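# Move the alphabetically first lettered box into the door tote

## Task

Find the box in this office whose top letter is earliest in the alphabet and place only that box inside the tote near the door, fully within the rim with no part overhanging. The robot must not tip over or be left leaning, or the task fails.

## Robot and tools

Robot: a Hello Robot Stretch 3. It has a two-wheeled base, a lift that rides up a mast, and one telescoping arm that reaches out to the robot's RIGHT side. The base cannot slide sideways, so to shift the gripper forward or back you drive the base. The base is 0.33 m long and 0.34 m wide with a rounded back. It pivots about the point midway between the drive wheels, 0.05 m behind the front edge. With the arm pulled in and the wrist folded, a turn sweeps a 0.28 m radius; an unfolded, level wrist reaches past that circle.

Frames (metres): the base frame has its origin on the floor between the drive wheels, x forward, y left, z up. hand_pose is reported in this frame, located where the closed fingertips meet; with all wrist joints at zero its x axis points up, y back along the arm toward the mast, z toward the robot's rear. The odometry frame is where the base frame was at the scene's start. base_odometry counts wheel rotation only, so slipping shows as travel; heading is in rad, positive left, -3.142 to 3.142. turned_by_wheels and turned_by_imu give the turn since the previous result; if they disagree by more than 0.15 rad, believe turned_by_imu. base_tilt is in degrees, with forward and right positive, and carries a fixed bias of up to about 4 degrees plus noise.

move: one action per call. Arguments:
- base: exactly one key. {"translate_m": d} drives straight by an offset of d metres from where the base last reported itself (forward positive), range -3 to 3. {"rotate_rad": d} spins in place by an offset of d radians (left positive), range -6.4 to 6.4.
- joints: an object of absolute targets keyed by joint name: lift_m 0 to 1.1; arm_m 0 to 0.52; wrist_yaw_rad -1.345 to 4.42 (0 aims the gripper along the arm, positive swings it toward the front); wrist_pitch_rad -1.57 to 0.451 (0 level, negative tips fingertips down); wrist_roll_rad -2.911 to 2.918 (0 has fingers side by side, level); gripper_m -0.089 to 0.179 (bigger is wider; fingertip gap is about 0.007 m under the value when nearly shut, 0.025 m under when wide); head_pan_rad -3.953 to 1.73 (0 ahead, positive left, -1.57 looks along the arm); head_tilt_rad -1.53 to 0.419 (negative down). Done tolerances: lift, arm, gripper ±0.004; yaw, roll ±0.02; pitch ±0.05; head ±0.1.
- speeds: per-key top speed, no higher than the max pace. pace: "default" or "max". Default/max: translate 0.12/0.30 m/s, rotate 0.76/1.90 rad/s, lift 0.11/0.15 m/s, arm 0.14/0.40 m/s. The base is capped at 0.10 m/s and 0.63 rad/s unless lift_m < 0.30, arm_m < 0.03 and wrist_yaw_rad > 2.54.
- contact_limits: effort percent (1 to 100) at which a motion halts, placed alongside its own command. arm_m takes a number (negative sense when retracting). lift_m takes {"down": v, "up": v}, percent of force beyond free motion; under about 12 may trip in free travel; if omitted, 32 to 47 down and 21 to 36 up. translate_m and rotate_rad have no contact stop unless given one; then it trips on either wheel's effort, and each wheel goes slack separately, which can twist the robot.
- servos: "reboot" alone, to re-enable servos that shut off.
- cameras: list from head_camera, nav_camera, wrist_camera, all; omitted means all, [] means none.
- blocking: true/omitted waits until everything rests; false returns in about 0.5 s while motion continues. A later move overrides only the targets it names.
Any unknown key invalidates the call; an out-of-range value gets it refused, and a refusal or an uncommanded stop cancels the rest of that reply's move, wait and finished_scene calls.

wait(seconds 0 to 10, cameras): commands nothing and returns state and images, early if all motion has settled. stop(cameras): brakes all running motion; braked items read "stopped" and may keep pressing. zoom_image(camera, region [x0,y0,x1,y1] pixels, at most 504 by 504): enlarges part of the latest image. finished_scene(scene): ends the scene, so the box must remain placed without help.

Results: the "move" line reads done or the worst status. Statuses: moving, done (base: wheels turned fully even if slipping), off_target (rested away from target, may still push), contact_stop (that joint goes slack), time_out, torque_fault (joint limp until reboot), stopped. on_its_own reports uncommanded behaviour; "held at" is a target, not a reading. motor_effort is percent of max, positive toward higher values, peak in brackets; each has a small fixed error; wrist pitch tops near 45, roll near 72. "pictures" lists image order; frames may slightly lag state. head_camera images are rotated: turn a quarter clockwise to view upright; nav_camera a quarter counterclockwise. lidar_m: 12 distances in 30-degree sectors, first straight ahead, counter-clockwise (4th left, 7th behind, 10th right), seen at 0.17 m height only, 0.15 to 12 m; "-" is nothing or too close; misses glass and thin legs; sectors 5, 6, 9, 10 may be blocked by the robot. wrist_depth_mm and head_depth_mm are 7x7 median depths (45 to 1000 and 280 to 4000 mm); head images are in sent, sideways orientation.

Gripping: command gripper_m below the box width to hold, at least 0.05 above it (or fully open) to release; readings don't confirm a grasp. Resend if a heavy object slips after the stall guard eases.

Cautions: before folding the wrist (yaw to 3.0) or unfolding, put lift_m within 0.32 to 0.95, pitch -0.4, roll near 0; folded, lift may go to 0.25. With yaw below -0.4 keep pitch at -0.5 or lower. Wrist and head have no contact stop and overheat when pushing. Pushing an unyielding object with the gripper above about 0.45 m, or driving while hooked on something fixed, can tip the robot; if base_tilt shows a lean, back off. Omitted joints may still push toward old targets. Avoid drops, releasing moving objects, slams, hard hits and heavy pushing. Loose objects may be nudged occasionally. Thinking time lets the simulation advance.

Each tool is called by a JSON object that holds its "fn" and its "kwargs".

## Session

{"fn": "move", "kwargs": {"joints": {"head_pan_rad": 1.6, "head_tilt_rad": -0.4, "lift_m": 0.29}, "pace": "max", "cameras": ["nav_camera"]}}

{"fn": "move", "kwargs": {"joints": {"head_pan_rad": 0.1}, "pace": "max", "cameras": ["nav_camera"]}}

{"fn": "move", "kwargs": {"joints": {"head_pan_rad": -1.4}, "pace": "max", "cameras": ["nav_camera"]}}

{"fn": "move", "kwargs": {"joints": {"head_pan_rad": -2.9}, "pace": "max", "cameras": ["nav_camera"]}}

Scene clock: 2.07 s.
move: done
base_odometry: x=+0.000 y=+0.000 heading=+0.000
turned_by_wheels: +0.000
turned_by_imu: +0.000
base_tilt: forward=+1.0 right=+0.0
lidar_m: 1.39 2.07 1.11 0.86 0.86 0.91 1.35 1.08 1.14 0.89 0.88 0.94
head_depth_mm: 829 894 961 1059 1162 1285 1401 / 797 860 930 1018 1121 1226 1349 / 775 834 899 974 1063 1176 1303 / 755 807 864 937 1019 1131 1241 / 746 796 847 916 992 1084 1183 / 711 757 815 873 949 1037 1129 / 694 737 788 845 915 990 1085
base_status: not commanded
joint_positions: lift_m=+0.290 arm_m=+0.002 wrist_yaw_rad=+2.888 wrist_pitch_rad=-0.324 wrist_roll_rad=+0.000 gripper_m=+0.037 head_pan_rad=+1.616 head_tilt_rad=-0.400
joint_status: all done
measured_speeds: translate_m=+0.000 rotate_rad=+0.000 lift_m=+0.000 arm_m=+0.000 wrist_yaw_rad=+0.000 wrist_pitch_rad=+0.000 wrist_roll_rad=+0.000 head_pan_rad=-0.024 head_tilt_rad=+0.000
motor_effort: left_wheel=-0.3(0.5) right_wheel=+1.9(2.6) lift_m=+21.4(24.6) arm_m=-13.6(13.9) wrist_yaw_rad=+0.8(1.3) wrist_pitch_rad=+3.1(3.4) wrist_roll_rad=+0.8(1.1) gripper_m=-0.1(1.4) head_pan_rad=-2.3(4.9) head_tilt_rad=-2.5(4.0)
hand_pose: x=+0.0376 y=+0.0810 z=+0.3243 quat_wxyz=(+0.202, +0.706, +0.025, +0.678) (m; base frame)
wrist_depth_mm: - 708 - - - - - / 133 743 - - - - - / 141 174 - - - - - / 150 166 928 965 935 934 951 / 164 171 757 719 715 727 734 / 568 182 127 539 568 593 590 / 490 193 478 492 480 491 496
pictures: nav_camera (sideways)
Images, in order (width x height): nav_camera 672x504.

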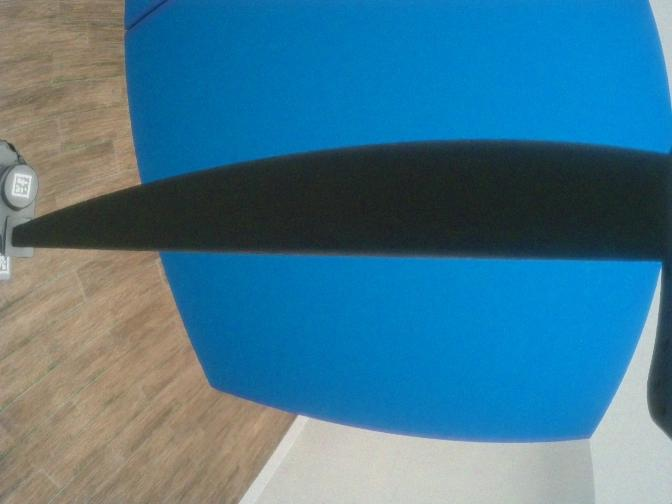

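Scene clock: 3.10 s.
move: done
base_odometry: x=+0.000 y=+0.000 heading=+0.000
turned_by_wheels: +0.000
turned_by_imu: +0.000
base_tilt: forward=+0.8 right=-0.1
lidar_m: 1.39 2.07 1.11 0.87 0.86 0.92 1.35 1.08 1.14 0.89 0.88 0.94
head_depth_mm: 1367 1416 1458 1500 1552 1621 1449 / 1644 1701 1763 1810 1894 1786 1448 / 1913 2016 2141 2298 2187 1770 1438 / 1851 2010 2160 2327 2307 1760 1423 / 1805 1942 2082 2260 2230 1737 1434 / 1760 1870 1998 2178 2273 1750 1442 / 1713 1823 1939 2117 2177 1771 1428
base_status: not commanded
joint_positions: lift_m=+0.290 arm_m=+0.002 wrist_yaw_rad=+2.888 wrist_pitch_rad=-0.324 wrist_roll_rad=+0.000 gripper_m=+0.037 head_pan_rad=+0.071 head_tilt_rad=-0.400
joint_status: all done
measured_speeds: all 0
motor_effort: left_wheel=-0.4(0.5) right_wheel=+2.1(2.4) lift_m=+21.7(22.0) arm_m=-16.3(16.6) wrist_yaw_rad=+0.7(1.4) wrist_pitch_rad=+3.0(3.4) wrist_roll_rad=+0.9(1.0) gripper_m=-0.1(1.1) head_pan_rad=-1.1(6.0) head_tilt_rad=-1.8(2.6)
hand_pose: x=+0.0376 y=+0.0810 z=+0.3243 quat_wxyz=(+0.202, +0.706, +0.025, +0.678) (m; base frame)
wrist_depth_mm: - 700 - - - - - / 133 743 - - - - - / 140 174 - - - - - / 149 166 901 948 936 955 992 / 165 172 758 720 722 718 718 / 558 183 127 547 568 581 590 / 487 192 471 496 473 489 497
pictures: nav_camera (sideways)
Images, in order (width x height): nav_camera 672x504.

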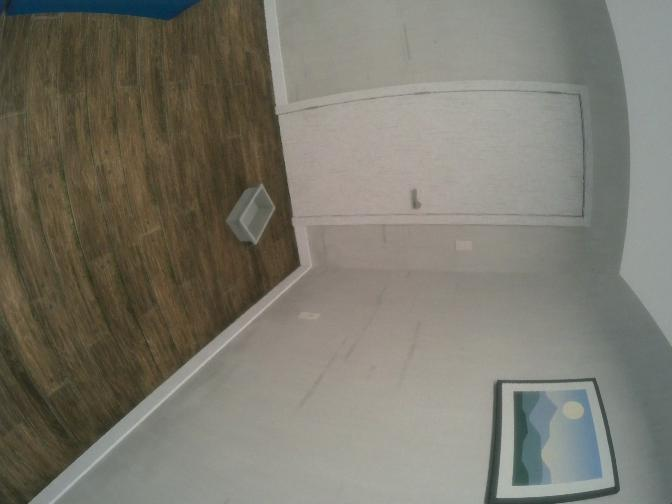

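Scene clock: 4.13 s.
move: done
base_odometry: x=+0.000 y=+0.000 heading=+0.000
turned_by_wheels: +0.000
turned_by_imu: +0.000
base_tilt: forward=+0.9 right=-0.2
lidar_m: 1.38 2.07 1.11 0.87 0.86 0.91 1.35 1.08 1.14 0.89 0.88 0.94
head_depth_mm: 806 863 937 1022 1116 1237 1351 / 784 845 915 990 1083 1202 1317 / 771 822 889 964 1049 1159 1288 / 751 805 862 936 1023 1120 1239 / 738 784 843 911 997 1080 1200 / 721 769 823 886 957 1051 1161 / 707 750 802 864 935 1021 1122
base_status: not commanded
joint_positions: lift_m=+0.290 arm_m=+0.002 wrist_yaw_rad=+2.888 wrist_pitch_rad=-0.324 wrist_roll_rad=+0.000 gripper_m=+0.037 head_pan_rad=-1.448 head_tilt_rad=-0.400
joint_status: all done
measured_speeds: all 0
motor_effort: left_wheel=-0.4(0.5) right_wheel=+2.4(2.4) lift_m=+21.6(22.1) arm_m=-19.5(19.5) wrist_yaw_rad=+0.6(1.4) wrist_pitch_rad=+3.1(3.4) wrist_roll_rad=+0.9(1.0) gripper_m=+0.3(1.2) head_pan_rad=+2.8(5.3) head_tilt_rad=-1.7(2.4)
hand_pose: x=+0.0376 y=+0.0810 z=+0.3243 quat_wxyz=(+0.202, +0.706, +0.025, +0.678) (m; base frame)
wrist_depth_mm: - 716 - - - - - / 133 743 - - - - - / 140 174 - - - - - / 150 165 908 937 956 941 963 / 164 171 759 726 729 727 719 / 566 183 128 544 565 590 580 / 489 193 473 493 475 496 496
pictures: nav_camera (sideways)
Images, in order (width x height): nav_camera 672x504.

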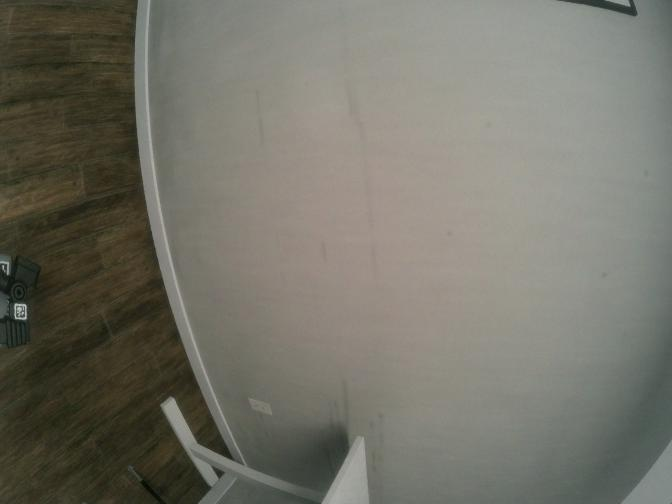

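Scene clock: 5.17 s.
move: done
base_odometry: x=+0.000 y=+0.000 heading=+0.000
turned_by_wheels: +0.000
turned_by_imu: +0.000
base_tilt: forward=+1.0 right=-0.1
lidar_m: 1.39 2.07 1.11 0.87 0.86 0.91 1.35 1.08 1.14 0.89 0.88 0.94
head_depth_mm: 1535 1633 1613 1394 1800 1739 1409 / 1508 1619 1582 1425 1980 1669 1451 / 1483 1584 1547 1099 2006 1761 1446 / 1448 1568 1552 1091 1981 1762 1432 / 1442 1527 1528 1080 1857 1695 1435 / 1412 1510 1518 1073 1360 1746 1438 / 1396 1485 1498 1063 1419 1636 1424
base_status: not commanded
joint_positions: lift_m=+0.290 arm_m=+0.002 wrist_yaw_rad=+2.888 wrist_pitch_rad=-0.324 wrist_roll_rad=+0.000 gripper_m=+0.037 head_pan_rad=-2.954 head_tilt_rad=-0.400
joint_status: all done
measured_speeds: translate_m=+0.000 rotate_rad=+0.000 lift_m=+0.000 arm_m=+0.000 wrist_yaw_rad=+0.000 wrist_pitch_rad=+0.000 wrist_roll_rad=+0.000 head_pan_rad=+0.024 head_tilt_rad=+0.000
motor_effort: left_wheel=-0.2(0.5) right_wheel=+1.7(2.5) lift_m=+22.1(22.2) arm_m=-22.0(22.3) wrist_yaw_rad=+0.4(1.2) wrist_pitch_rad=+2.9(3.4) wrist_roll_rad=+0.7(1.0) gripper_m=+0.0(1.3) head_pan_rad=+3.8(5.4) head_tilt_rad=-2.3(3.2)
hand_pose: x=+0.0376 y=+0.0810 z=+0.3243 quat_wxyz=(+0.202, +0.706, +0.025, +0.678) (m; base frame)
wrist_depth_mm: - 716 - - - - - / 133 742 - - - - - / 140 175 - - - - - / 149 166 940 935 957 958 930 / 164 172 755 728 731 720 712 / 562 182 128 545 565 590 591 / 492 195 477 494 472 490 493
pictures: nav_camera (sideways)
Images, in order (width x height): nav_camera 672x504.

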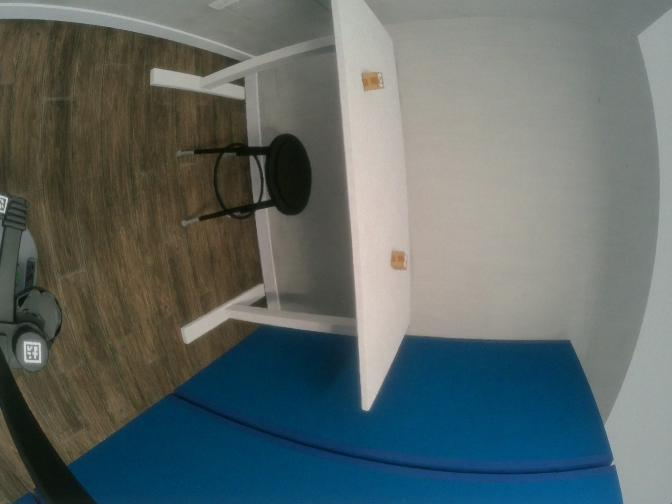

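{"fn": "move", "kwargs": {"joints": {"head_pan_rad": -2.95}, "pace": "max", "cameras": ["head_camera"]}}

{"fn": "zoom_image", "kwargs": {"camera": "head_camera", "region": [233, 126, 433, 326]}}

{"fn": "move", "kwargs": {"joints": {"head_pan_rad": -2.44}, "pace": "max", "cameras": ["head_camera"]}}

{"fn": "zoom_image", "kwargs": {"camera": "head_camera", "region": [256, 152, 456, 352]}}

Scene clock: 34.70 s.
move: done
base_odometry: x=+0.000 y=+0.000 heading=+0.000
turned_by_wheels: +0.000
turned_by_imu: +0.001
base_tilt: forward=+0.9 right=-0.3
lidar_m: 1.39 2.07 1.11 0.87 0.86 0.91 1.35 1.08 1.13 0.89 0.88 0.94
head_depth_mm: 1523 1631 1636 1383 1797 1723 1421 / 1496 1604 1565 1463 1970 1666 1440 / 1481 1587 1566 1086 2007 1781 1445 / 1457 1563 1546 1086 1968 1775 1450 / 1432 1522 1526 1083 1524 1648 1428 / 1424 1518 1516 1075 1350 1757 1428 / 1391 1488 1509 1065 1788 1691 1404
base_status: not commanded
joint_positions: lift_m=+0.290 arm_m=+0.002 wrist_yaw_rad=+2.888 wrist_pitch_rad=-0.324 wrist_roll_rad=+0.000 gripper_m=+0.037 head_pan_rad=-2.943 head_tilt_rad=-0.400
joint_status: all done
measured_speeds: all 0
motor_effort: left_wheel=-0.3(0.4) right_wheel=+2.2(2.2) lift_m=+22.9(23.0) arm_m=-23.2(23.4) wrist_yaw_rad=+0.8(1.3) wrist_pitch_rad=+3.3(3.3) wrist_roll_rad=+1.0(1.0) gripper_m=-0.3(0.9) head_pan_rad=-3.5(4.1) head_tilt_rad=+0.0(1.8)
hand_pose: x=+0.0376 y=+0.0810 z=+0.3243 quat_wxyz=(+0.202, +0.706, +0.025, +0.678) (m; base frame)
wrist_depth_mm: - 715 - - - - - / 133 740 - - - - - / 140 174 - - - - - / 149 165 920 949 984 944 967 / 164 172 756 725 712 725 731 / 565 183 128 545 563 586 588 / 492 192 474 500 471 495 495
pictures: head_camera (sideways)
Images, in order (width x height): head_camera 896x504.

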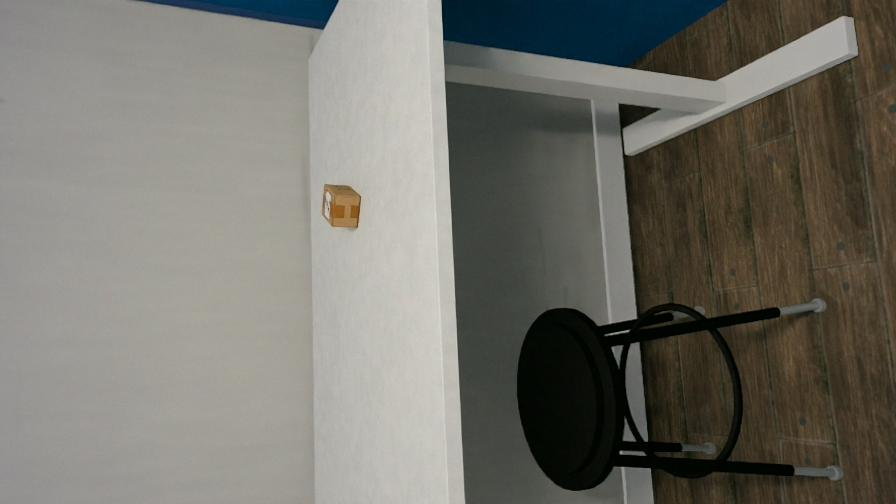

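Scaled by 2.520 from the camera's 896x504 image, which has a finer 1280x720 frame.

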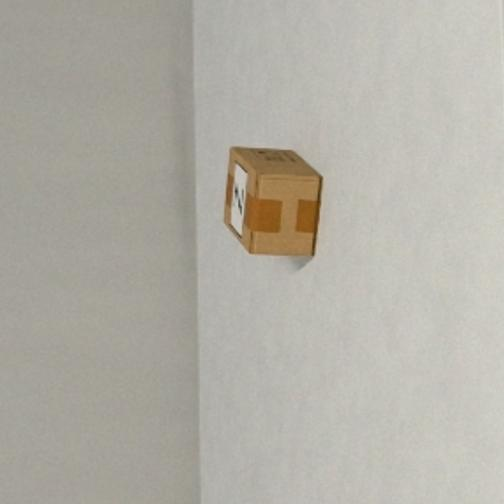

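Scene clock: 35.50 s.
move: done
base_odometry: x=+0.000 y=+0.000 heading=+0.000
turned_by_wheels: +0.000
turned_by_imu: +0.000
base_tilt: forward=+1.0 right=-0.1
lidar_m: 1.38 2.07 1.11 0.87 0.86 0.91 1.35 1.08 1.14 0.89 0.88 0.94
head_depth_mm: 1388 1483 1523 1023 1324 1622 1424 / 1431 1532 1568 1095 1307 1779 1445 / 1473 1577 1563 1101 1965 1687 1439 / 1527 1648 1549 1891 2018 1766 1446 / 1581 1702 1532 1463 2027 1690 1444 / 1482 1554 1528 1682 1816 1759 1437 / 1273 1322 1342 1421 1508 1596 1427
base_status: not commanded
joint_positions: lift_m=+0.290 arm_m=+0.002 wrist_yaw_rad=+2.888 wrist_pitch_rad=-0.324 wrist_roll_rad=+0.000 gripper_m=+0.037 head_pan_rad=-2.431 head_tilt_rad=-0.400
joint_status: all done
measured_speeds: all 0
motor_effort: left_wheel=-0.3(0.4) right_wheel=+2.2(2.3) lift_m=+23.1(23.2) arm_m=-23.2(23.5) wrist_yaw_rad=+0.9(1.3) wrist_pitch_rad=+3.2(3.3) wrist_roll_rad=+0.8(1.1) gripper_m=-0.3(1.0) head_pan_rad=+1.7(5.3) head_tilt_rad=-0.7(2.5)
hand_pose: x=+0.0376 y=+0.0810 z=+0.3243 quat_wxyz=(+0.202, +0.706, +0.025, +0.678) (m; base frame)
wrist_depth_mm: - 718 - - - - - / 133 752 - - - - - / 140 174 - - - - - / 149 165 914 919 955 957 957 / 164 172 766 723 727 734 738 / 568 183 127 548 566 590 593 / 490 191 472 490 480 493 495
pictures: head_camera (sideways)
Images, in order (width x height): head_camera 896x504.

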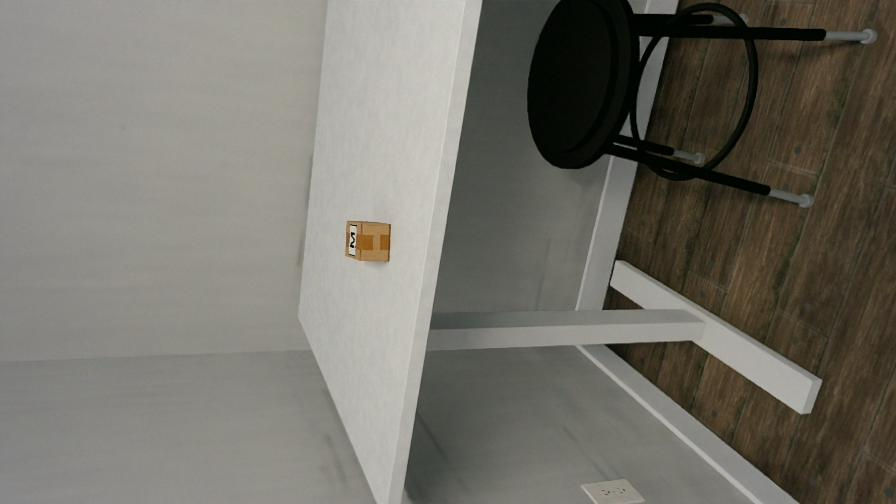

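Scaled by 2.520 from the camera's 896x504 image, which has a finer 1280x720 frame.

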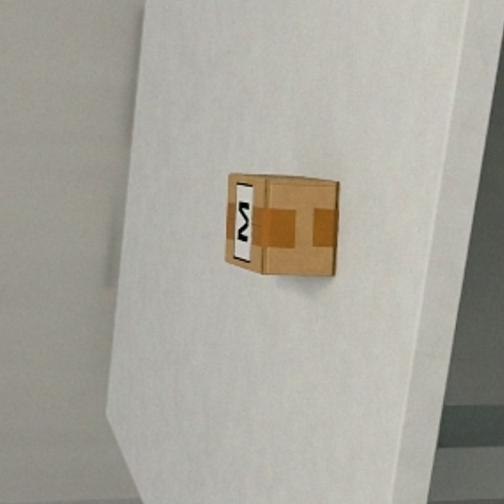

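{"fn": "move", "kwargs": {"base": {"rotate_rad": 0.72}, "joints": {"head_pan_rad": 0.6, "head_tilt_rad": -0.3}, "pace": "max", "cameras": []}}

{"fn": "move", "kwargs": {"base": {"translate_m": 1.9}, "pace": "max", "cameras": ["nav_camera"]}}

Scene clock: 48.47 s.
move: done
base_odometry: x=+0.000 y=+0.000 heading=+0.720
turned_by_wheels: +0.720
turned_by_imu: +0.717
base_tilt: forward=+1.1 right=-0.2
lidar_m: 2.07 0.98 0.85 0.85 1.00 1.08 1.11 1.00 0.88 0.88 1.03 1.84
head_depth_mm: 1089 1171 1258 2434 2505 2015 1579 / 1012 1081 1146 1234 1338 1456 1526 / 944 1002 1065 1135 1233 1303 1427 / 885 933 991 1059 1121 1208 1289 / 832 873 921 978 1038 1109 1180 / 783 824 866 912 969 1025 1097 / 744 778 811 857 897 961 1022
base_status: done
joint_positions: lift_m=+0.290 arm_m=+0.002 wrist_yaw_rad=+2.888 wrist_pitch_rad=-0.324 wrist_roll_rad=+0.000 gripper_m=+0.037 head_pan_rad=+0.616 head_tilt_rad=-0.301
joint_status: all done
measured_speeds: translate_m=+0.000 rotate_rad=+0.000 lift_m=+0.000 arm_m=+0.000 wrist_yaw_rad=+0.000 wrist_pitch_rad=+0.000 wrist_roll_rad=+0.000 head_pan_rad=-0.024 head_tilt_rad=+0.000
motor_effort: left_wheel=-8.0(16.1) right_wheel=+7.5(15.7) lift_m=+24.2(24.2) arm_m=-22.2(23.7) wrist_yaw_rad=+0.9(1.2) wrist_pitch_rad=+2.6(3.4) wrist_roll_rad=+0.8(1.1) gripper_m=-0.6(1.0) head_pan_rad=-3.0(6.2) head_tilt_rad=+4.2(6.0)
hand_pose: x=+0.0376 y=+0.0810 z=+0.3243 quat_wxyz=(+0.202, +0.706, +0.025, +0.678) (m; base frame)
wrist_depth_mm: - 139 - - 776 - - / 133 - - - 851 - - / 140 155 - - 887 - - / 149 167 883 873 919 883 888 / 167 171 757 719 723 720 737 / 572 182 127 543 568 588 590 / 489 193 475 490 473 490 497
pictures: none
No camera images: "cameras" was empty.

Scene clock: 56.23 s.
move: done
base_odometry: x=+1.429 y=+1.252 heading=+0.720
turned_by_wheels: +0.000
turned_by_imu: -0.001
base_tilt: forward=+1.0 right=-0.2
lidar_m: 0.28 0.33 0.59 2.97 0.78 0.75 2.73 1.61 1.41 0.51 0.31 0.28
head_depth_mm: - 285 289 297 306 318 332 / 295 304 316 329 343 359 375 / 328 340 355 372 391 411 432 / 369 387 406 430 453 479 509 / 424 447 476 505 538 578 620 / 500 533 570 616 664 721 792 / 603 654 711 781 865 967 1087
base_status: done
joint_positions: lift_m=+0.290 arm_m=+0.002 wrist_yaw_rad=+2.888 wrist_pitch_rad=-0.324 wrist_roll_rad=+0.000 gripper_m=+0.037 head_pan_rad=+0.600 head_tilt_rad=-0.299
joint_status: not commanded
measured_speeds: all 0
motor_effort: left_wheel=+6.2(12.7) right_wheel=+0.9(16.0) lift_m=+25.2(25.6) arm_m=-16.6(22.4) wrist_yaw_rad=+1.0(1.3) wrist_pitch_rad=+3.1(3.6) wrist_roll_rad=+0.8(1.1) gripper_m=-0.3(1.6) head_pan_rad=-2.9(4.5) head_tilt_rad=+2.9(5.1)
hand_pose: x=+0.0376 y=+0.0810 z=+0.3243 quat_wxyz=(+0.202, +0.706, +0.025, +0.678) (m; base frame)
wrist_depth_mm: - - - - - 469 328 / 133 - - - - 463 326 / 140 - - - - 462 326 / 149 169 925 953 938 460 323 / 165 171 752 708 695 457 323 / 574 182 128 541 553 428 320 / 493 193 479 487 481 476 319
pictures: nav_camera (sideways)
Images, in order (width x height): nav_camera 672x504.

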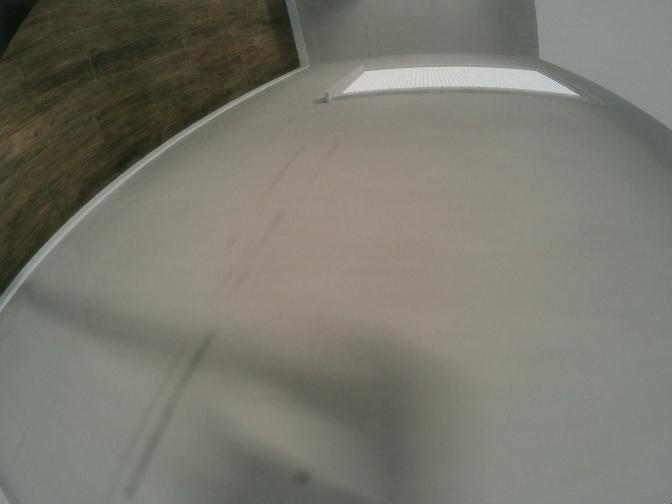

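{"fn": "move", "kwargs": {"base": {"translate_m": -0.13}, "pace": "max", "cameras": []}}

{"fn": "move", "kwargs": {"base": {"rotate_rad": 1.27}, "joints": {"head_pan_rad": 0.3, "head_tilt_rad": -0.35}, "pace": "max", "cameras": ["nav_camera"]}}

{"fn": "move", "kwargs": {"joints": {"head_pan_rad": 1.65}, "pace": "max", "cameras": ["nav_camera"]}}

Scene clock: 65.67 s.
move: done
base_odometry: x=+1.331 y=+1.167 heading=+0.719
turned_by_wheels: +0.000
turned_by_imu: +0.001
base_tilt: forward=+0.9 right=+0.1
lidar_m: 0.40 0.47 0.84 3.39 0.66 0.75 2.67 1.57 1.37 0.75 0.44 0.40
head_depth_mm: 405 418 432 448 465 484 502 / 446 463 479 499 522 543 571 / 498 517 540 566 593 622 655 / 560 585 618 650 687 727 772 / 646 681 720 766 813 877 943 / 755 807 861 932 1004 1094 1201 / 916 988 1083 1186 1326 1477 1486
base_status: done
joint_positions: lift_m=+0.290 arm_m=+0.002 wrist_yaw_rad=+2.888 wrist_pitch_rad=-0.324 wrist_roll_rad=+0.000 gripper_m=+0.037 head_pan_rad=+0.600 head_tilt_rad=-0.299
joint_status: not commanded
measured_speeds: all 0
motor_effort: left_wheel=-8.5(13.0) right_wheel=+2.4(11.5) lift_m=+25.8(26.4) arm_m=-13.6(15.2) wrist_yaw_rad=+0.4(1.3) wrist_pitch_rad=+2.9(3.4) wrist_roll_rad=+1.1(1.1) gripper_m=-0.9(1.1) head_pan_rad=-2.7(4.4) head_tilt_rad=+2.1(3.6)
hand_pose: x=+0.0376 y=+0.0810 z=+0.3243 quat_wxyz=(+0.202, +0.706, +0.025, +0.678) (m; base frame)
wrist_depth_mm: - - - - - - 483 / 133 - - - - - 478 / 140 - - - - - 469 / 150 169 938 951 944 - 469 / 160 172 743 702 718 712 463 / 568 183 128 545 569 587 426 / 490 193 478 490 481 497 477
pictures: none
No camera images: "cameras" was empty.

Scene clock: 67.60 s.
move: done
base_odometry: x=+1.331 y=+1.167 heading=+1.989
turned_by_wheels: +1.270
turned_by_imu: +1.264
base_tilt: forward=+1.0 right=-0.2
lidar_m: 1.42 0.82 0.66 1.25 2.01 1.44 1.37 0.57 0.40 0.40 0.42 0.56
head_depth_mm: 2851 2987 3190 3267 2506 1867 1502 / 2943 3046 3285 3431 2504 1893 1511 / 2998 3198 3344 3510 2499 1879 1514 / 3136 3249 3482 3592 2460 1871 1496 / 3207 3409 3632 3683 2484 1854 1498 / 3344 3578 3724 3499 2422 1836 1491 / 3368 3563 907 929 978 1019 1062
base_status: done
joint_positions: lift_m=+0.290 arm_m=+0.002 wrist_yaw_rad=+2.888 wrist_pitch_rad=-0.324 wrist_roll_rad=+0.000 gripper_m=+0.037 head_pan_rad=+0.293 head_tilt_rad=-0.348
joint_status: all done
measured_speeds: all 0
motor_effort: left_wheel=-7.2(17.4) right_wheel=+8.6(16.8) lift_m=+26.4(26.6) arm_m=-23.4(23.4) wrist_yaw_rad=+0.6(1.2) wrist_pitch_rad=+2.9(3.4) wrist_roll_rad=+0.8(1.1) gripper_m=+0.4(1.1) head_pan_rad=+1.6(5.6) head_tilt_rad=-1.6(3.5)
hand_pose: x=+0.0376 y=+0.0810 z=+0.3243 quat_wxyz=(+0.202, +0.706, +0.025, +0.678) (m; base frame)
wrist_depth_mm: - - - - - - - / 133 - - - - - - / 140 - - - - - - / 150 169 944 931 754 849 956 / 166 172 758 732 734 722 713 / 564 183 127 543 558 582 585 / 493 193 474 497 471 497 487
pictures: nav_camera (sideways)
Images, in order (width x height): nav_camera 672x504.

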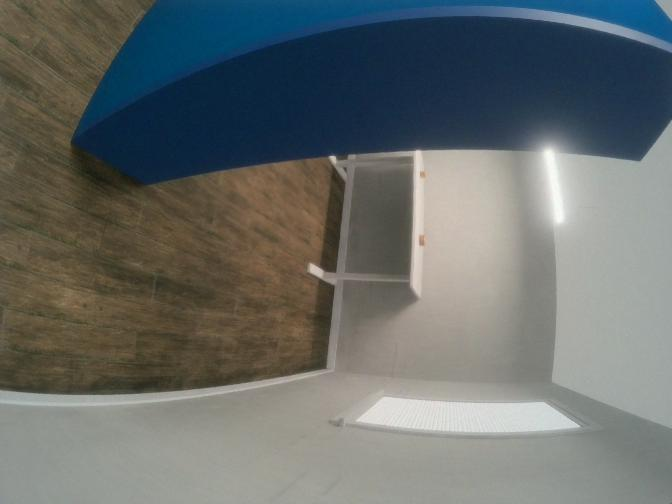

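Scene clock: 68.60 s.
move: done
base_odometry: x=+1.331 y=+1.167 heading=+1.989
turned_by_wheels: +0.000
turned_by_imu: +0.000
base_tilt: forward=+1.0 right=-0.1
lidar_m: 1.41 0.82 0.66 1.25 2.01 1.44 1.38 0.56 0.40 0.41 0.42 0.56
head_depth_mm: 2435 2223 2048 1925 1788 1696 1476 / 2859 3055 3151 3242 2541 1892 1520 / 2922 3107 3262 3402 2505 1854 1505 / 2956 3175 3335 3472 2471 1875 1512 / 3005 3192 3334 3415 2475 1868 1495 / 3085 3211 3367 3409 2480 1868 1497 / 2953 3066 3264 3278 2575 - -
base_status: not commanded
joint_positions: lift_m=+0.290 arm_m=+0.002 wrist_yaw_rad=+2.888 wrist_pitch_rad=-0.324 wrist_roll_rad=+0.000 gripper_m=+0.037 head_pan_rad=+1.678 head_tilt_rad=-0.349
joint_status: all done
measured_speeds: all 0
motor_effort: left_wheel=-7.1(7.1) right_wheel=+8.5(9.1) lift_m=+26.5(26.6) arm_m=-23.1(23.6) wrist_yaw_rad=+0.3(1.2) wrist_pitch_rad=+3.1(3.3) wrist_roll_rad=+0.8(1.0) gripper_m=+1.0(1.1) head_pan_rad=-0.7(5.1) head_tilt_rad=-0.9(2.9)
hand_pose: x=+0.0376 y=+0.0810 z=+0.3243 quat_wxyz=(+0.202, +0.706, +0.025, +0.678) (m; base frame)
wrist_depth_mm: - - - - - - - / 133 - - - - - - / 140 - - - - - - / 149 169 947 960 755 847 977 / 167 172 758 721 734 723 720 / 557 183 128 534 573 587 584 / 487 193 474 492 479 495 488
pictures: nav_camera (sideways)
Images, in order (width x height): nav_camera 672x504.

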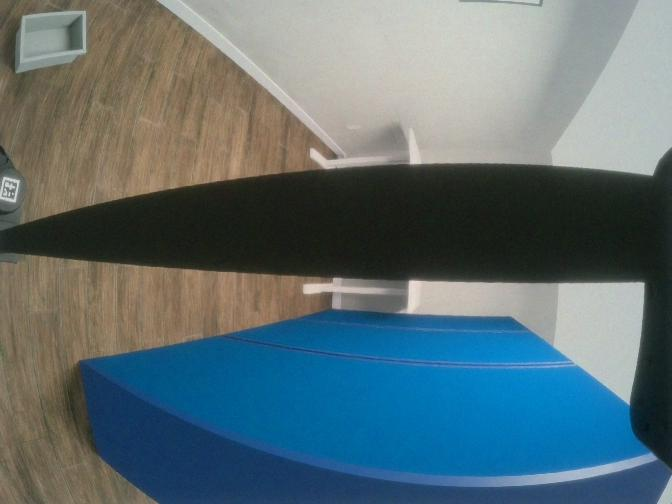

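{"fn": "move", "kwargs": {"base": {"translate_m": 1.55}, "joints": {"head_pan_rad": 0.75, "head_tilt_rad": -0.35}, "pace": "max", "cameras": ["nav_camera", "head_camera"]}}

{"fn": "move", "kwargs": {"joints": {"head_pan_rad": 1.7}, "pace": "max", "cameras": ["nav_camera"]}}

Scene clock: 88.63 s.
move: done
base_odometry: x=+0.702 y=+2.583 heading=+1.989
turned_by_wheels: +0.000
turned_by_imu: -0.001
base_tilt: forward=+1.0 right=-0.2
lidar_m: 1.24 1.51 2.32 2.95 1.73 0.95 1.60 0.53 0.38 0.36 0.37 0.49
head_depth_mm: 1767 1840 1875 1499 2118 1716 1515 / 1895 1996 2000 2222 2294 1878 1505 / 2081 2161 1982 2417 2458 1882 1498 / 2257 2355 1972 2660 2465 1877 1511 / 2449 2628 2264 2894 2477 1867 1498 / 2765 2983 3093 3313 2369 1850 1501 / 3123 3335 3519 3565 2436 1848 1490
base_status: done
joint_positions: lift_m=+0.290 arm_m=+0.002 wrist_yaw_rad=+2.888 wrist_pitch_rad=-0.324 wrist_roll_rad=+0.000 gripper_m=+0.037 head_pan_rad=+0.750 head_tilt_rad=-0.351
joint_status: all done
measured_speeds: all 0
motor_effort: left_wheel=+6.5(12.4) right_wheel=+2.0(20.5) lift_m=+28.3(28.4) arm_m=-22.0(23.4) wrist_yaw_rad=+0.6(1.3) wrist_pitch_rad=+3.4(3.5) wrist_roll_rad=+0.8(1.1) gripper_m=-0.6(1.3) head_pan_rad=+3.4(6.0) head_tilt_rad=-1.0(5.2)
hand_pose: x=+0.0376 y=+0.0810 z=+0.3243 quat_wxyz=(+0.202, +0.706, +0.025, +0.678) (m; base frame)
wrist_depth_mm: - - - - - - - / 133 - - - - - - / 140 - - - - - - / 149 169 968 938 928 943 963 / 167 171 758 730 727 722 724 / 564 183 128 542 566 593 599 / 489 192 476 488 478 493 495
pictures: head_camera (sideways), nav_camera (sideways)
Images, in order (width x height): head_camera 896x504, nav_camera 672x504.

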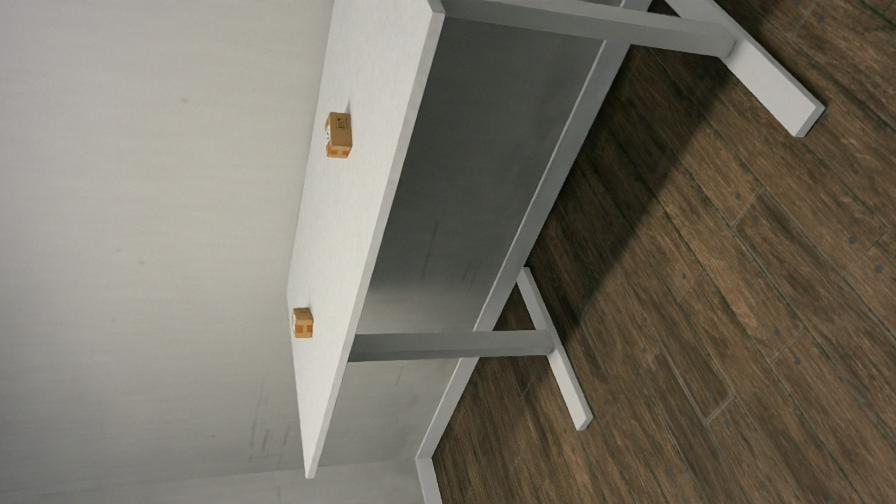

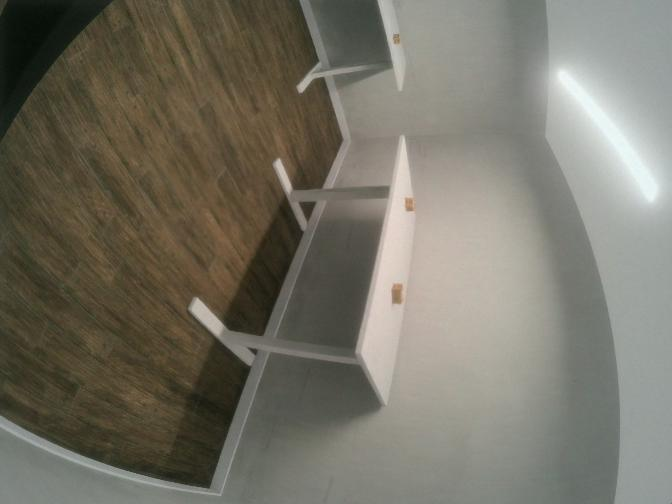

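Scene clock: 89.53 s.
move: done
base_odometry: x=+0.702 y=+2.583 heading=+1.989
turned_by_wheels: +0.000
turned_by_imu: +0.000
base_tilt: forward=+1.0 right=-0.2
lidar_m: 1.24 1.51 2.31 2.95 1.73 0.94 1.60 0.53 0.38 0.36 0.37 0.49
head_depth_mm: 2946 3026 3198 3359 2519 1892 1516 / 2937 3100 3291 3419 2492 1871 1510 / 2943 3129 3349 3516 2453 1885 1509 / 2984 3174 3377 3480 2484 1861 1496 / 2680 3069 2928 2685 2501 1839 1504 / 2196 2350 2476 2509 2320 1860 1541 / - - - - - - -
base_status: not commanded
joint_positions: lift_m=+0.290 arm_m=+0.002 wrist_yaw_rad=+2.888 wrist_pitch_rad=-0.324 wrist_roll_rad=+0.000 gripper_m=+0.037 head_pan_rad=+1.724 head_tilt_rad=-0.351
joint_status: all done
measured_speeds: all 0
motor_effort: left_wheel=+6.6(6.8) right_wheel=+2.0(2.4) lift_m=+28.3(28.5) arm_m=-22.3(22.9) wrist_yaw_rad=+0.5(1.1) wrist_pitch_rad=+3.0(3.3) wrist_roll_rad=+0.8(1.1) gripper_m=+0.0(1.0) head_pan_rad=+0.8(5.2) head_tilt_rad=+0.7(1.1)
hand_pose: x=+0.0376 y=+0.0810 z=+0.3243 quat_wxyz=(+0.202, +0.706, +0.025, +0.678) (m; base frame)
wrist_depth_mm: - - - - - - - / 133 - - - - - - / 141 - - - - - - / 150 170 947 947 969 954 970 / 166 172 774 728 718 728 714 / 558 183 127 542 571 590 582 / 492 193 481 490 478 493 496
pictures: nav_camera (sideways)
Images, in order (width x height): nav_camera 672x504.

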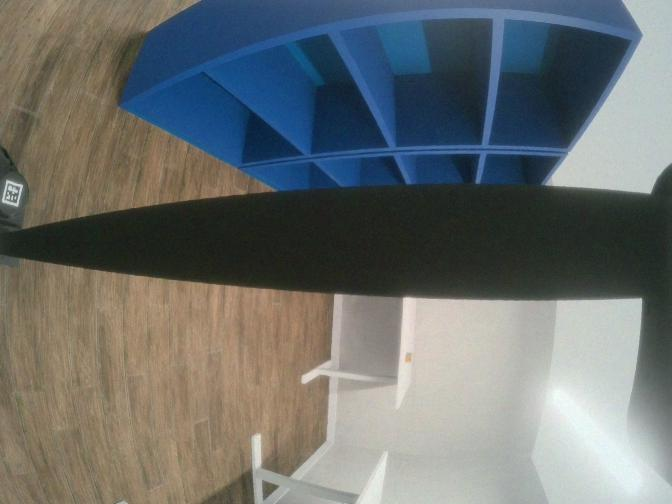

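{"fn": "move", "kwargs": {"joints": {"head_pan_rad": 0.75}, "pace": "max", "cameras": ["head_camera"]}}

{"fn": "zoom_image", "kwargs": {"camera": "head_camera", "region": [290, 85, 390, 185]}}

{"fn": "zoom_image", "kwargs": {"camera": "head_camera", "region": [253, 273, 353, 373]}}

Scene clock: 97.53 s.
move: done
base_odometry: x=+0.702 y=+2.583 heading=+1.989
turned_by_wheels: +0.000
turned_by_imu: +0.001
base_tilt: forward=+1.0 right=-0.2
lidar_m: 1.24 1.51 2.31 2.95 1.73 0.94 1.60 0.52 0.37 0.36 0.37 0.49
head_depth_mm: 1739 1813 1866 1484 2040 1747 1513 / 1880 1964 1994 2160 2268 1869 1505 / 2013 2121 2002 2387 2409 1864 1487 / 2224 2315 1971 2651 2488 1868 1504 / 2408 2541 2244 2859 2469 1859 1492 / 2682 2838 2883 3214 2425 1872 1492 / 2983 3218 3548 3582 2433 1843 1497
base_status: not commanded
joint_positions: lift_m=+0.290 arm_m=+0.002 wrist_yaw_rad=+2.888 wrist_pitch_rad=-0.324 wrist_roll_rad=+0.000 gripper_m=+0.037 head_pan_rad=+0.727 head_tilt_rad=-0.351
joint_status: all done
measured_speeds: all 0
motor_effort: left_wheel=+6.5(6.8) right_wheel=+2.1(2.5) lift_m=+28.8(29.2) arm_m=-22.1(22.4) wrist_yaw_rad=+0.9(1.0) wrist_pitch_rad=+2.9(3.3) wrist_roll_rad=+0.8(1.0) gripper_m=+0.4(1.2) head_pan_rad=-1.8(4.6) head_tilt_rad=+1.3(1.8)
hand_pose: x=+0.0376 y=+0.0810 z=+0.3243 quat_wxyz=(+0.202, +0.706, +0.025, +0.678) (m; base frame)
wrist_depth_mm: - - - - - - - / 133 - - - - - - / 140 - - - - - - / 150 168 929 937 951 951 956 / 166 172 770 730 726 729 727 / 554 184 128 542 571 585 585 / 489 192 475 489 483 489 498
pictures: head_camera (sideways)
Images, in order (width x height): head_camera 896x504.

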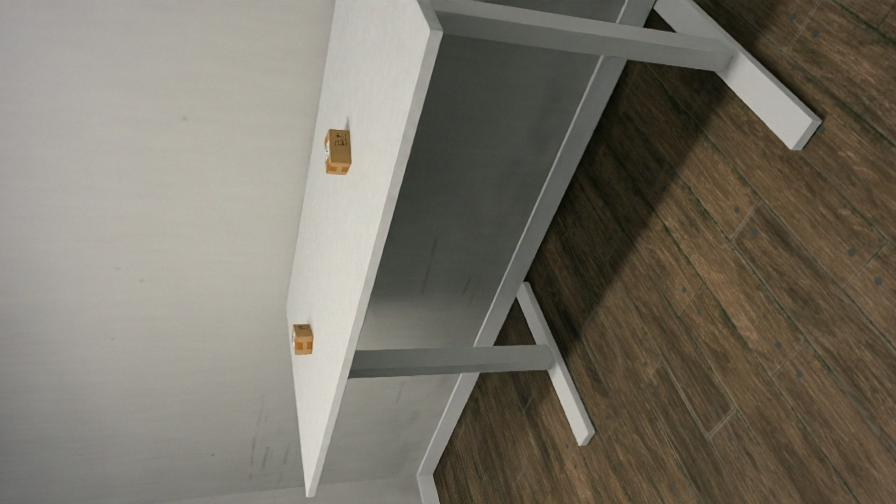

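Scaled by 5.040 from the camera's 896x504 image, which has a finer 1280x720 frame.

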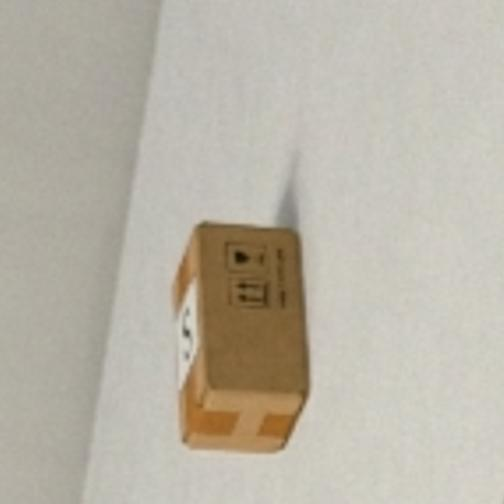

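Scaled by 5.040 from the camera's 896x504 image, which has a finer 1280x720 frame.

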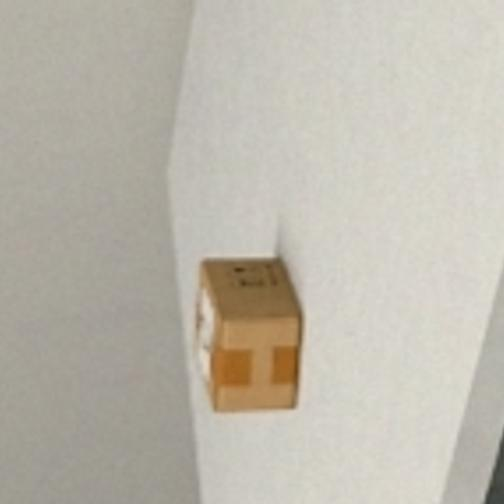

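{"fn": "move", "kwargs": {"base": {"rotate_rad": 1.07}, "pace": "max", "cameras": []}}

{"fn": "move", "kwargs": {"base": {"translate_m": 1.25}, "joints": {"head_pan_rad": -0.75}, "pace": "max", "cameras": ["head_camera"]}}

{"fn": "move", "kwargs": {"joints": {"head_pan_rad": 0.85}, "pace": "max", "cameras": ["head_camera"]}}

Scene clock: 120.10 s.
move: done
base_odometry: x=+0.702 y=+2.583 heading=+3.059
turned_by_wheels: +1.070
turned_by_imu: +1.067
base_tilt: forward=+1.0 right=-0.1
lidar_m: 2.32 2.95 1.64 0.94 1.51 0.52 0.37 0.36 0.37 0.50 1.31 1.51
head_depth_mm: 2867 2969 3184 3370 2498 1871 1521 / 2883 3077 3246 3449 2491 1893 1519 / 2988 3175 3384 3492 2471 1874 1503 / 2724 3099 3060 3030 2455 1871 1494 / 2228 2376 2509 2565 2356 1849 1492 / 1443 1531 1610 1722 1836 1785 1499 / 1395 1519 1578 1731 1592 1739 1446
base_status: done
joint_positions: lift_m=+0.290 arm_m=+0.002 wrist_yaw_rad=+2.888 wrist_pitch_rad=-0.324 wrist_roll_rad=+0.000 gripper_m=+0.037 head_pan_rad=+0.750 head_tilt_rad=-0.351
joint_status: not commanded
measured_speeds: all 0
motor_effort: left_wheel=-7.2(16.1) right_wheel=+7.4(17.0) lift_m=+29.9(30.1) arm_m=-23.1(24.0) wrist_yaw_rad=+0.7(1.3) wrist_pitch_rad=+3.2(3.3) wrist_roll_rad=+0.8(1.1) gripper_m=-0.5(1.2) head_pan_rad=+2.6(4.1) head_tilt_rad=+2.6(3.5)
hand_pose: x=+0.0376 y=+0.0810 z=+0.3243 quat_wxyz=(+0.202, +0.706, +0.025, +0.678) (m; base frame)
wrist_depth_mm: - - - - - - - / 133 - - - - - - / 140 - - - - - - / 149 169 933 937 953 961 972 / 166 172 763 727 736 718 731 / 557 183 127 538 568 592 586 / 494 194 479 496 481 493 498
pictures: none
No camera images: "cameras" was empty.

Scene clock: 125.63 s.
move: done
base_odometry: x=-0.544 y=+2.686 heading=+3.059
turned_by_wheels: +0.000
turned_by_imu: -0.001
base_tilt: forward=+1.0 right=+0.0
lidar_m: 1.08 1.90 1.98 1.43 1.50 1.43 1.48 1.42 1.46 0.86 1.20 1.12
head_depth_mm: 992 1048 1103 1022 686 516 1387 / 1024 1075 1148 1019 684 513 1439 / 1053 1109 1185 1016 679 511 1473 / 1090 1157 1223 1016 675 528 1502 / 1125 1197 1277 1003 674 546 1511 / 1165 1239 1326 994 671 565 1483 / 1201 1280 1366 919 667 1694 1447
base_status: done
joint_positions: lift_m=+0.290 arm_m=+0.002 wrist_yaw_rad=+2.888 wrist_pitch_rad=-0.324 wrist_roll_rad=+0.000 gripper_m=+0.037 head_pan_rad=-0.751 head_tilt_rad=-0.350
joint_status: all done
measured_speeds: all 0
motor_effort: left_wheel=-2.1(15.8) right_wheel=+9.7(14.2) lift_m=+24.5(30.1) arm_m=-19.1(23.2) wrist_yaw_rad=+0.8(1.3) wrist_pitch_rad=+3.0(3.4) wrist_roll_rad=+0.9(1.2) gripper_m=-0.7(1.6) head_pan_rad=+2.2(5.0) head_tilt_rad=+4.2(4.2)
hand_pose: x=+0.0376 y=+0.0810 z=+0.3243 quat_wxyz=(+0.202, +0.706, +0.025, +0.678) (m; base frame)
wrist_depth_mm: - - - - - - - / 133 - - - - - - / 140 - - - - - - / 150 169 938 933 934 951 943 / 166 172 753 729 724 728 729 / 558 183 127 552 564 590 586 / 486 193 478 490 476 489 493
pictures: head_camera (sideways)
Images, in order (width x height): head_camera 896x504.

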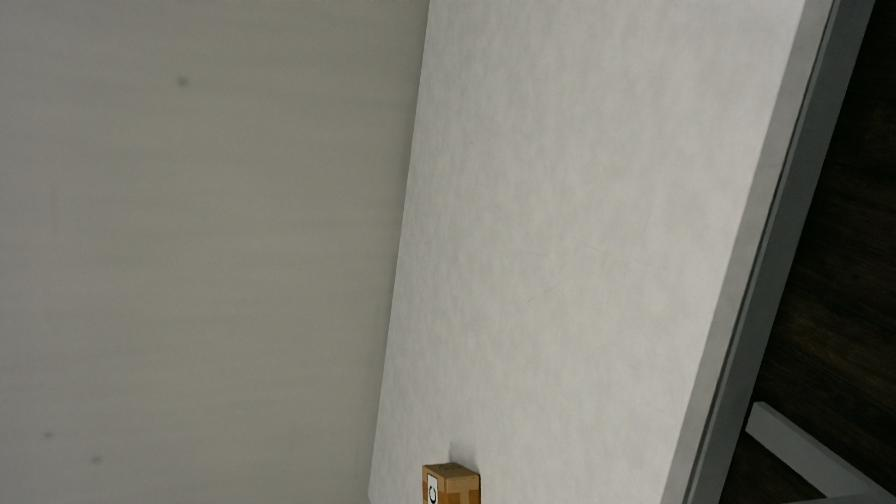

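Scene clock: 126.70 s.
move: done
base_odometry: x=-0.544 y=+2.686 heading=+3.059
turned_by_wheels: +0.000
turned_by_imu: +0.000
base_tilt: forward=+0.8 right=-0.3
lidar_m: 1.08 1.90 1.98 1.43 1.50 1.43 1.48 1.42 1.46 0.86 1.21 1.11
head_depth_mm: 1978 2095 2108 2339 2406 1882 1508 / 2040 2197 2215 2431 2484 1896 1505 / 2116 2244 2246 2557 2454 1879 1493 / 2219 2349 2216 2655 2445 1870 1499 / 2304 2457 2524 2704 2383 1839 1498 / 2318 2511 2624 2827 2430 1865 1509 / 2388 2501 2611 2479 2243 1850 1496
base_status: not commanded
joint_positions: lift_m=+0.290 arm_m=+0.002 wrist_yaw_rad=+2.888 wrist_pitch_rad=-0.324 wrist_roll_rad=+0.000 gripper_m=+0.037 head_pan_rad=+0.889 head_tilt_rad=-0.350
joint_status: all done
measured_speeds: all 0
motor_effort: left_wheel=-2.0(2.3) right_wheel=+9.8(10.2) lift_m=+23.4(24.4) arm_m=-18.1(19.3) wrist_yaw_rad=+0.7(1.1) wrist_pitch_rad=+3.0(3.4) wrist_roll_rad=+0.8(1.1) gripper_m=+0.0(1.1) head_pan_rad=-1.5(5.8) head_tilt_rad=+4.1(4.4)
hand_pose: x=+0.0376 y=+0.0810 z=+0.3243 quat_wxyz=(+0.202, +0.706, +0.025, +0.678) (m; base frame)
wrist_depth_mm: - - - - - - - / 133 - - - - - - / 140 - - - - - - / 149 170 949 942 937 960 948 / 167 171 751 720 716 726 727 / 559 183 128 544 571 588 600 / 493 193 473 488 483 492 495
pictures: head_camera (sideways)
Images, in order (width x height): head_camera 896x504.

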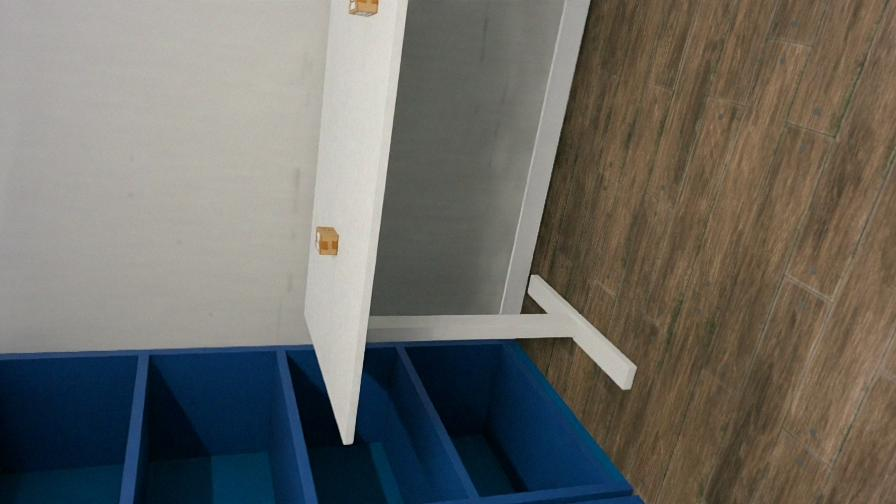

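{"fn": "zoom_image", "kwargs": {"camera": "head_camera", "region": [287, 200, 367, 280]}}

{"fn": "zoom_image", "kwargs": {"camera": "head_camera", "region": [323, 0, 403, 80]}}

{"fn": "move", "kwargs": {"joints": {"head_pan_rad": -0.43}, "pace": "max", "cameras": ["head_camera"]}}

{"fn": "zoom_image", "kwargs": {"camera": "head_camera", "region": [372, 172, 532, 332]}}

{"fn": "move", "kwargs": {"joints": {"head_pan_rad": -1.2}, "pace": "max", "cameras": ["head_camera"]}}

Scaled by 6.300 from the camera's 896x504 image, which has a finer 1280x720 frame.

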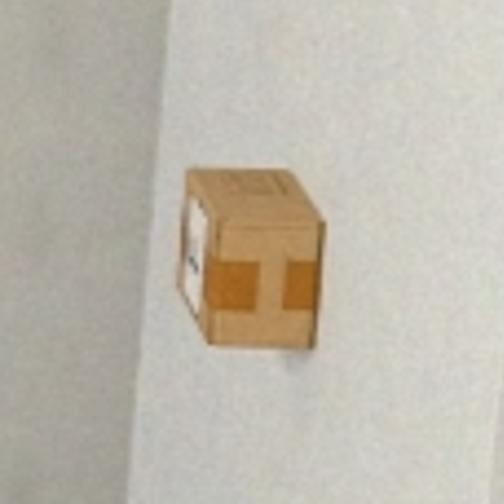

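Scaled by 6.300 from the camera's 896x504 image, which has a finer 1280x720 frame.

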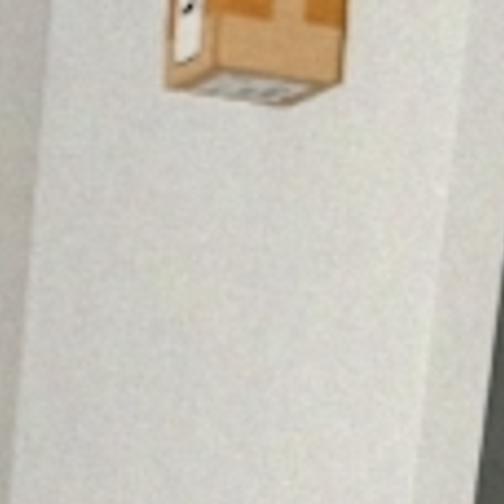

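Scene clock: 136.80 s.
move: done
base_odometry: x=-0.544 y=+2.686 heading=+3.059
turned_by_wheels: +0.000
turned_by_imu: +0.001
base_tilt: forward=+0.9 right=-0.2
lidar_m: 1.08 1.89 1.98 1.43 1.49 1.43 1.48 1.42 1.46 0.86 1.20 1.12
head_depth_mm: 1063 1115 1159 1031 685 516 1417 / 1123 1182 1248 1016 681 513 1508 / 1199 1260 1329 1021 679 549 1488 / 1278 1339 1415 939 673 1683 1489 / 1365 1443 1542 932 673 1365 1433 / 1481 1582 1698 997 706 1800 1443 / 1592 1729 1856 988 774 1843 1491
base_status: not commanded
joint_positions: lift_m=+0.290 arm_m=+0.002 wrist_yaw_rad=+2.888 wrist_pitch_rad=-0.324 wrist_roll_rad=+0.000 gripper_m=+0.037 head_pan_rad=-0.461 head_tilt_rad=-0.350
joint_status: all done
measured_speeds: all 0
motor_effort: left_wheel=-2.2(2.3) right_wheel=+9.9(10.5) lift_m=+20.5(20.8) arm_m=-15.3(16.3) wrist_yaw_rad=+0.4(1.2) wrist_pitch_rad=+3.0(3.5) wrist_roll_rad=+0.9(1.2) gripper_m=+0.0(0.9) head_pan_rad=+0.8(5.6) head_tilt_rad=+4.1(4.9)
hand_pose: x=+0.0376 y=+0.0810 z=+0.3243 quat_wxyz=(+0.202, +0.706, +0.025, +0.678) (m; base frame)
wrist_depth_mm: - - - - - - - / 133 - - - - - - / 140 - - - - - - / 150 169 956 966 943 948 942 / 167 173 757 720 729 733 745 / 562 182 127 540 569 587 592 / 489 193 473 492 474 495 492
pictures: head_camera (sideways)
Images, in order (width x height): head_camera 896x504.

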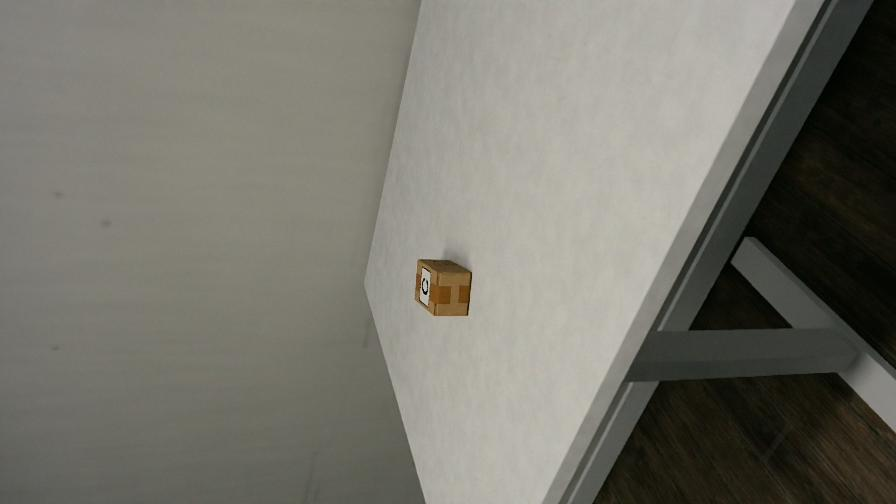

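Scaled by 3.150 from the camera's 896x504 image, which has a finer 1280x720 frame.

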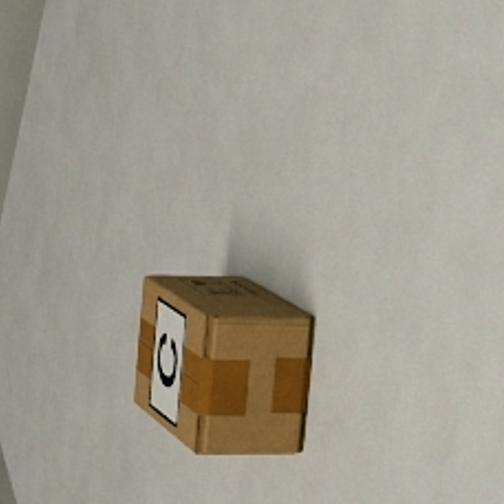

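Scene clock: 137.63 s.
move: done
base_odometry: x=-0.544 y=+2.686 heading=+3.059
turned_by_wheels: +0.000
turned_by_imu: +0.000
base_tilt: forward=+0.8 right=+0.0
lidar_m: 1.09 1.89 1.98 1.43 1.50 1.43 1.49 1.42 1.47 0.86 1.20 1.12
head_depth_mm: 1077 1145 1227 1030 688 535 1054 / 1061 1127 1206 1028 685 514 1508 / 1053 1109 1184 1015 677 512 1507 / 1033 1101 1174 1007 675 511 1486 / 1026 1083 1150 1005 677 508 1466 / 1007 1074 1141 997 672 507 1456 / 993 1052 1124 988 670 504 1458
base_status: not commanded
joint_positions: lift_m=+0.290 arm_m=+0.002 wrist_yaw_rad=+2.888 wrist_pitch_rad=-0.324 wrist_roll_rad=+0.000 gripper_m=+0.037 head_pan_rad=-1.233 head_tilt_rad=-0.350
joint_status: all done
measured_speeds: all 0
motor_effort: left_wheel=-2.1(2.3) right_wheel=+9.5(10.3) lift_m=+20.6(20.8) arm_m=-14.6(15.6) wrist_yaw_rad=+1.0(1.2) wrist_pitch_rad=+3.1(3.4) wrist_roll_rad=+0.8(1.1) gripper_m=+0.8(1.2) head_pan_rad=+0.9(4.9) head_tilt_rad=+2.5(4.4)
hand_pose: x=+0.0376 y=+0.0810 z=+0.3243 quat_wxyz=(+0.202, +0.706, +0.025, +0.678) (m; base frame)
wrist_depth_mm: - - - - - - - / 133 - - - - - - / 140 - - - - - - / 150 169 956 946 954 968 948 / 167 172 749 733 720 732 722 / 559 182 128 554 559 587 584 / 493 192 476 486 480 486 488
pictures: head_camera (sideways)
Images, in order (width x height): head_camera 896x504.

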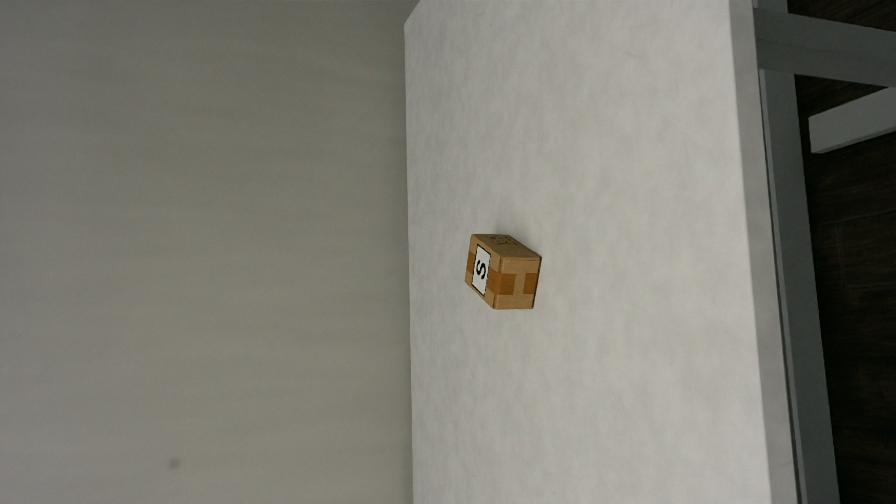

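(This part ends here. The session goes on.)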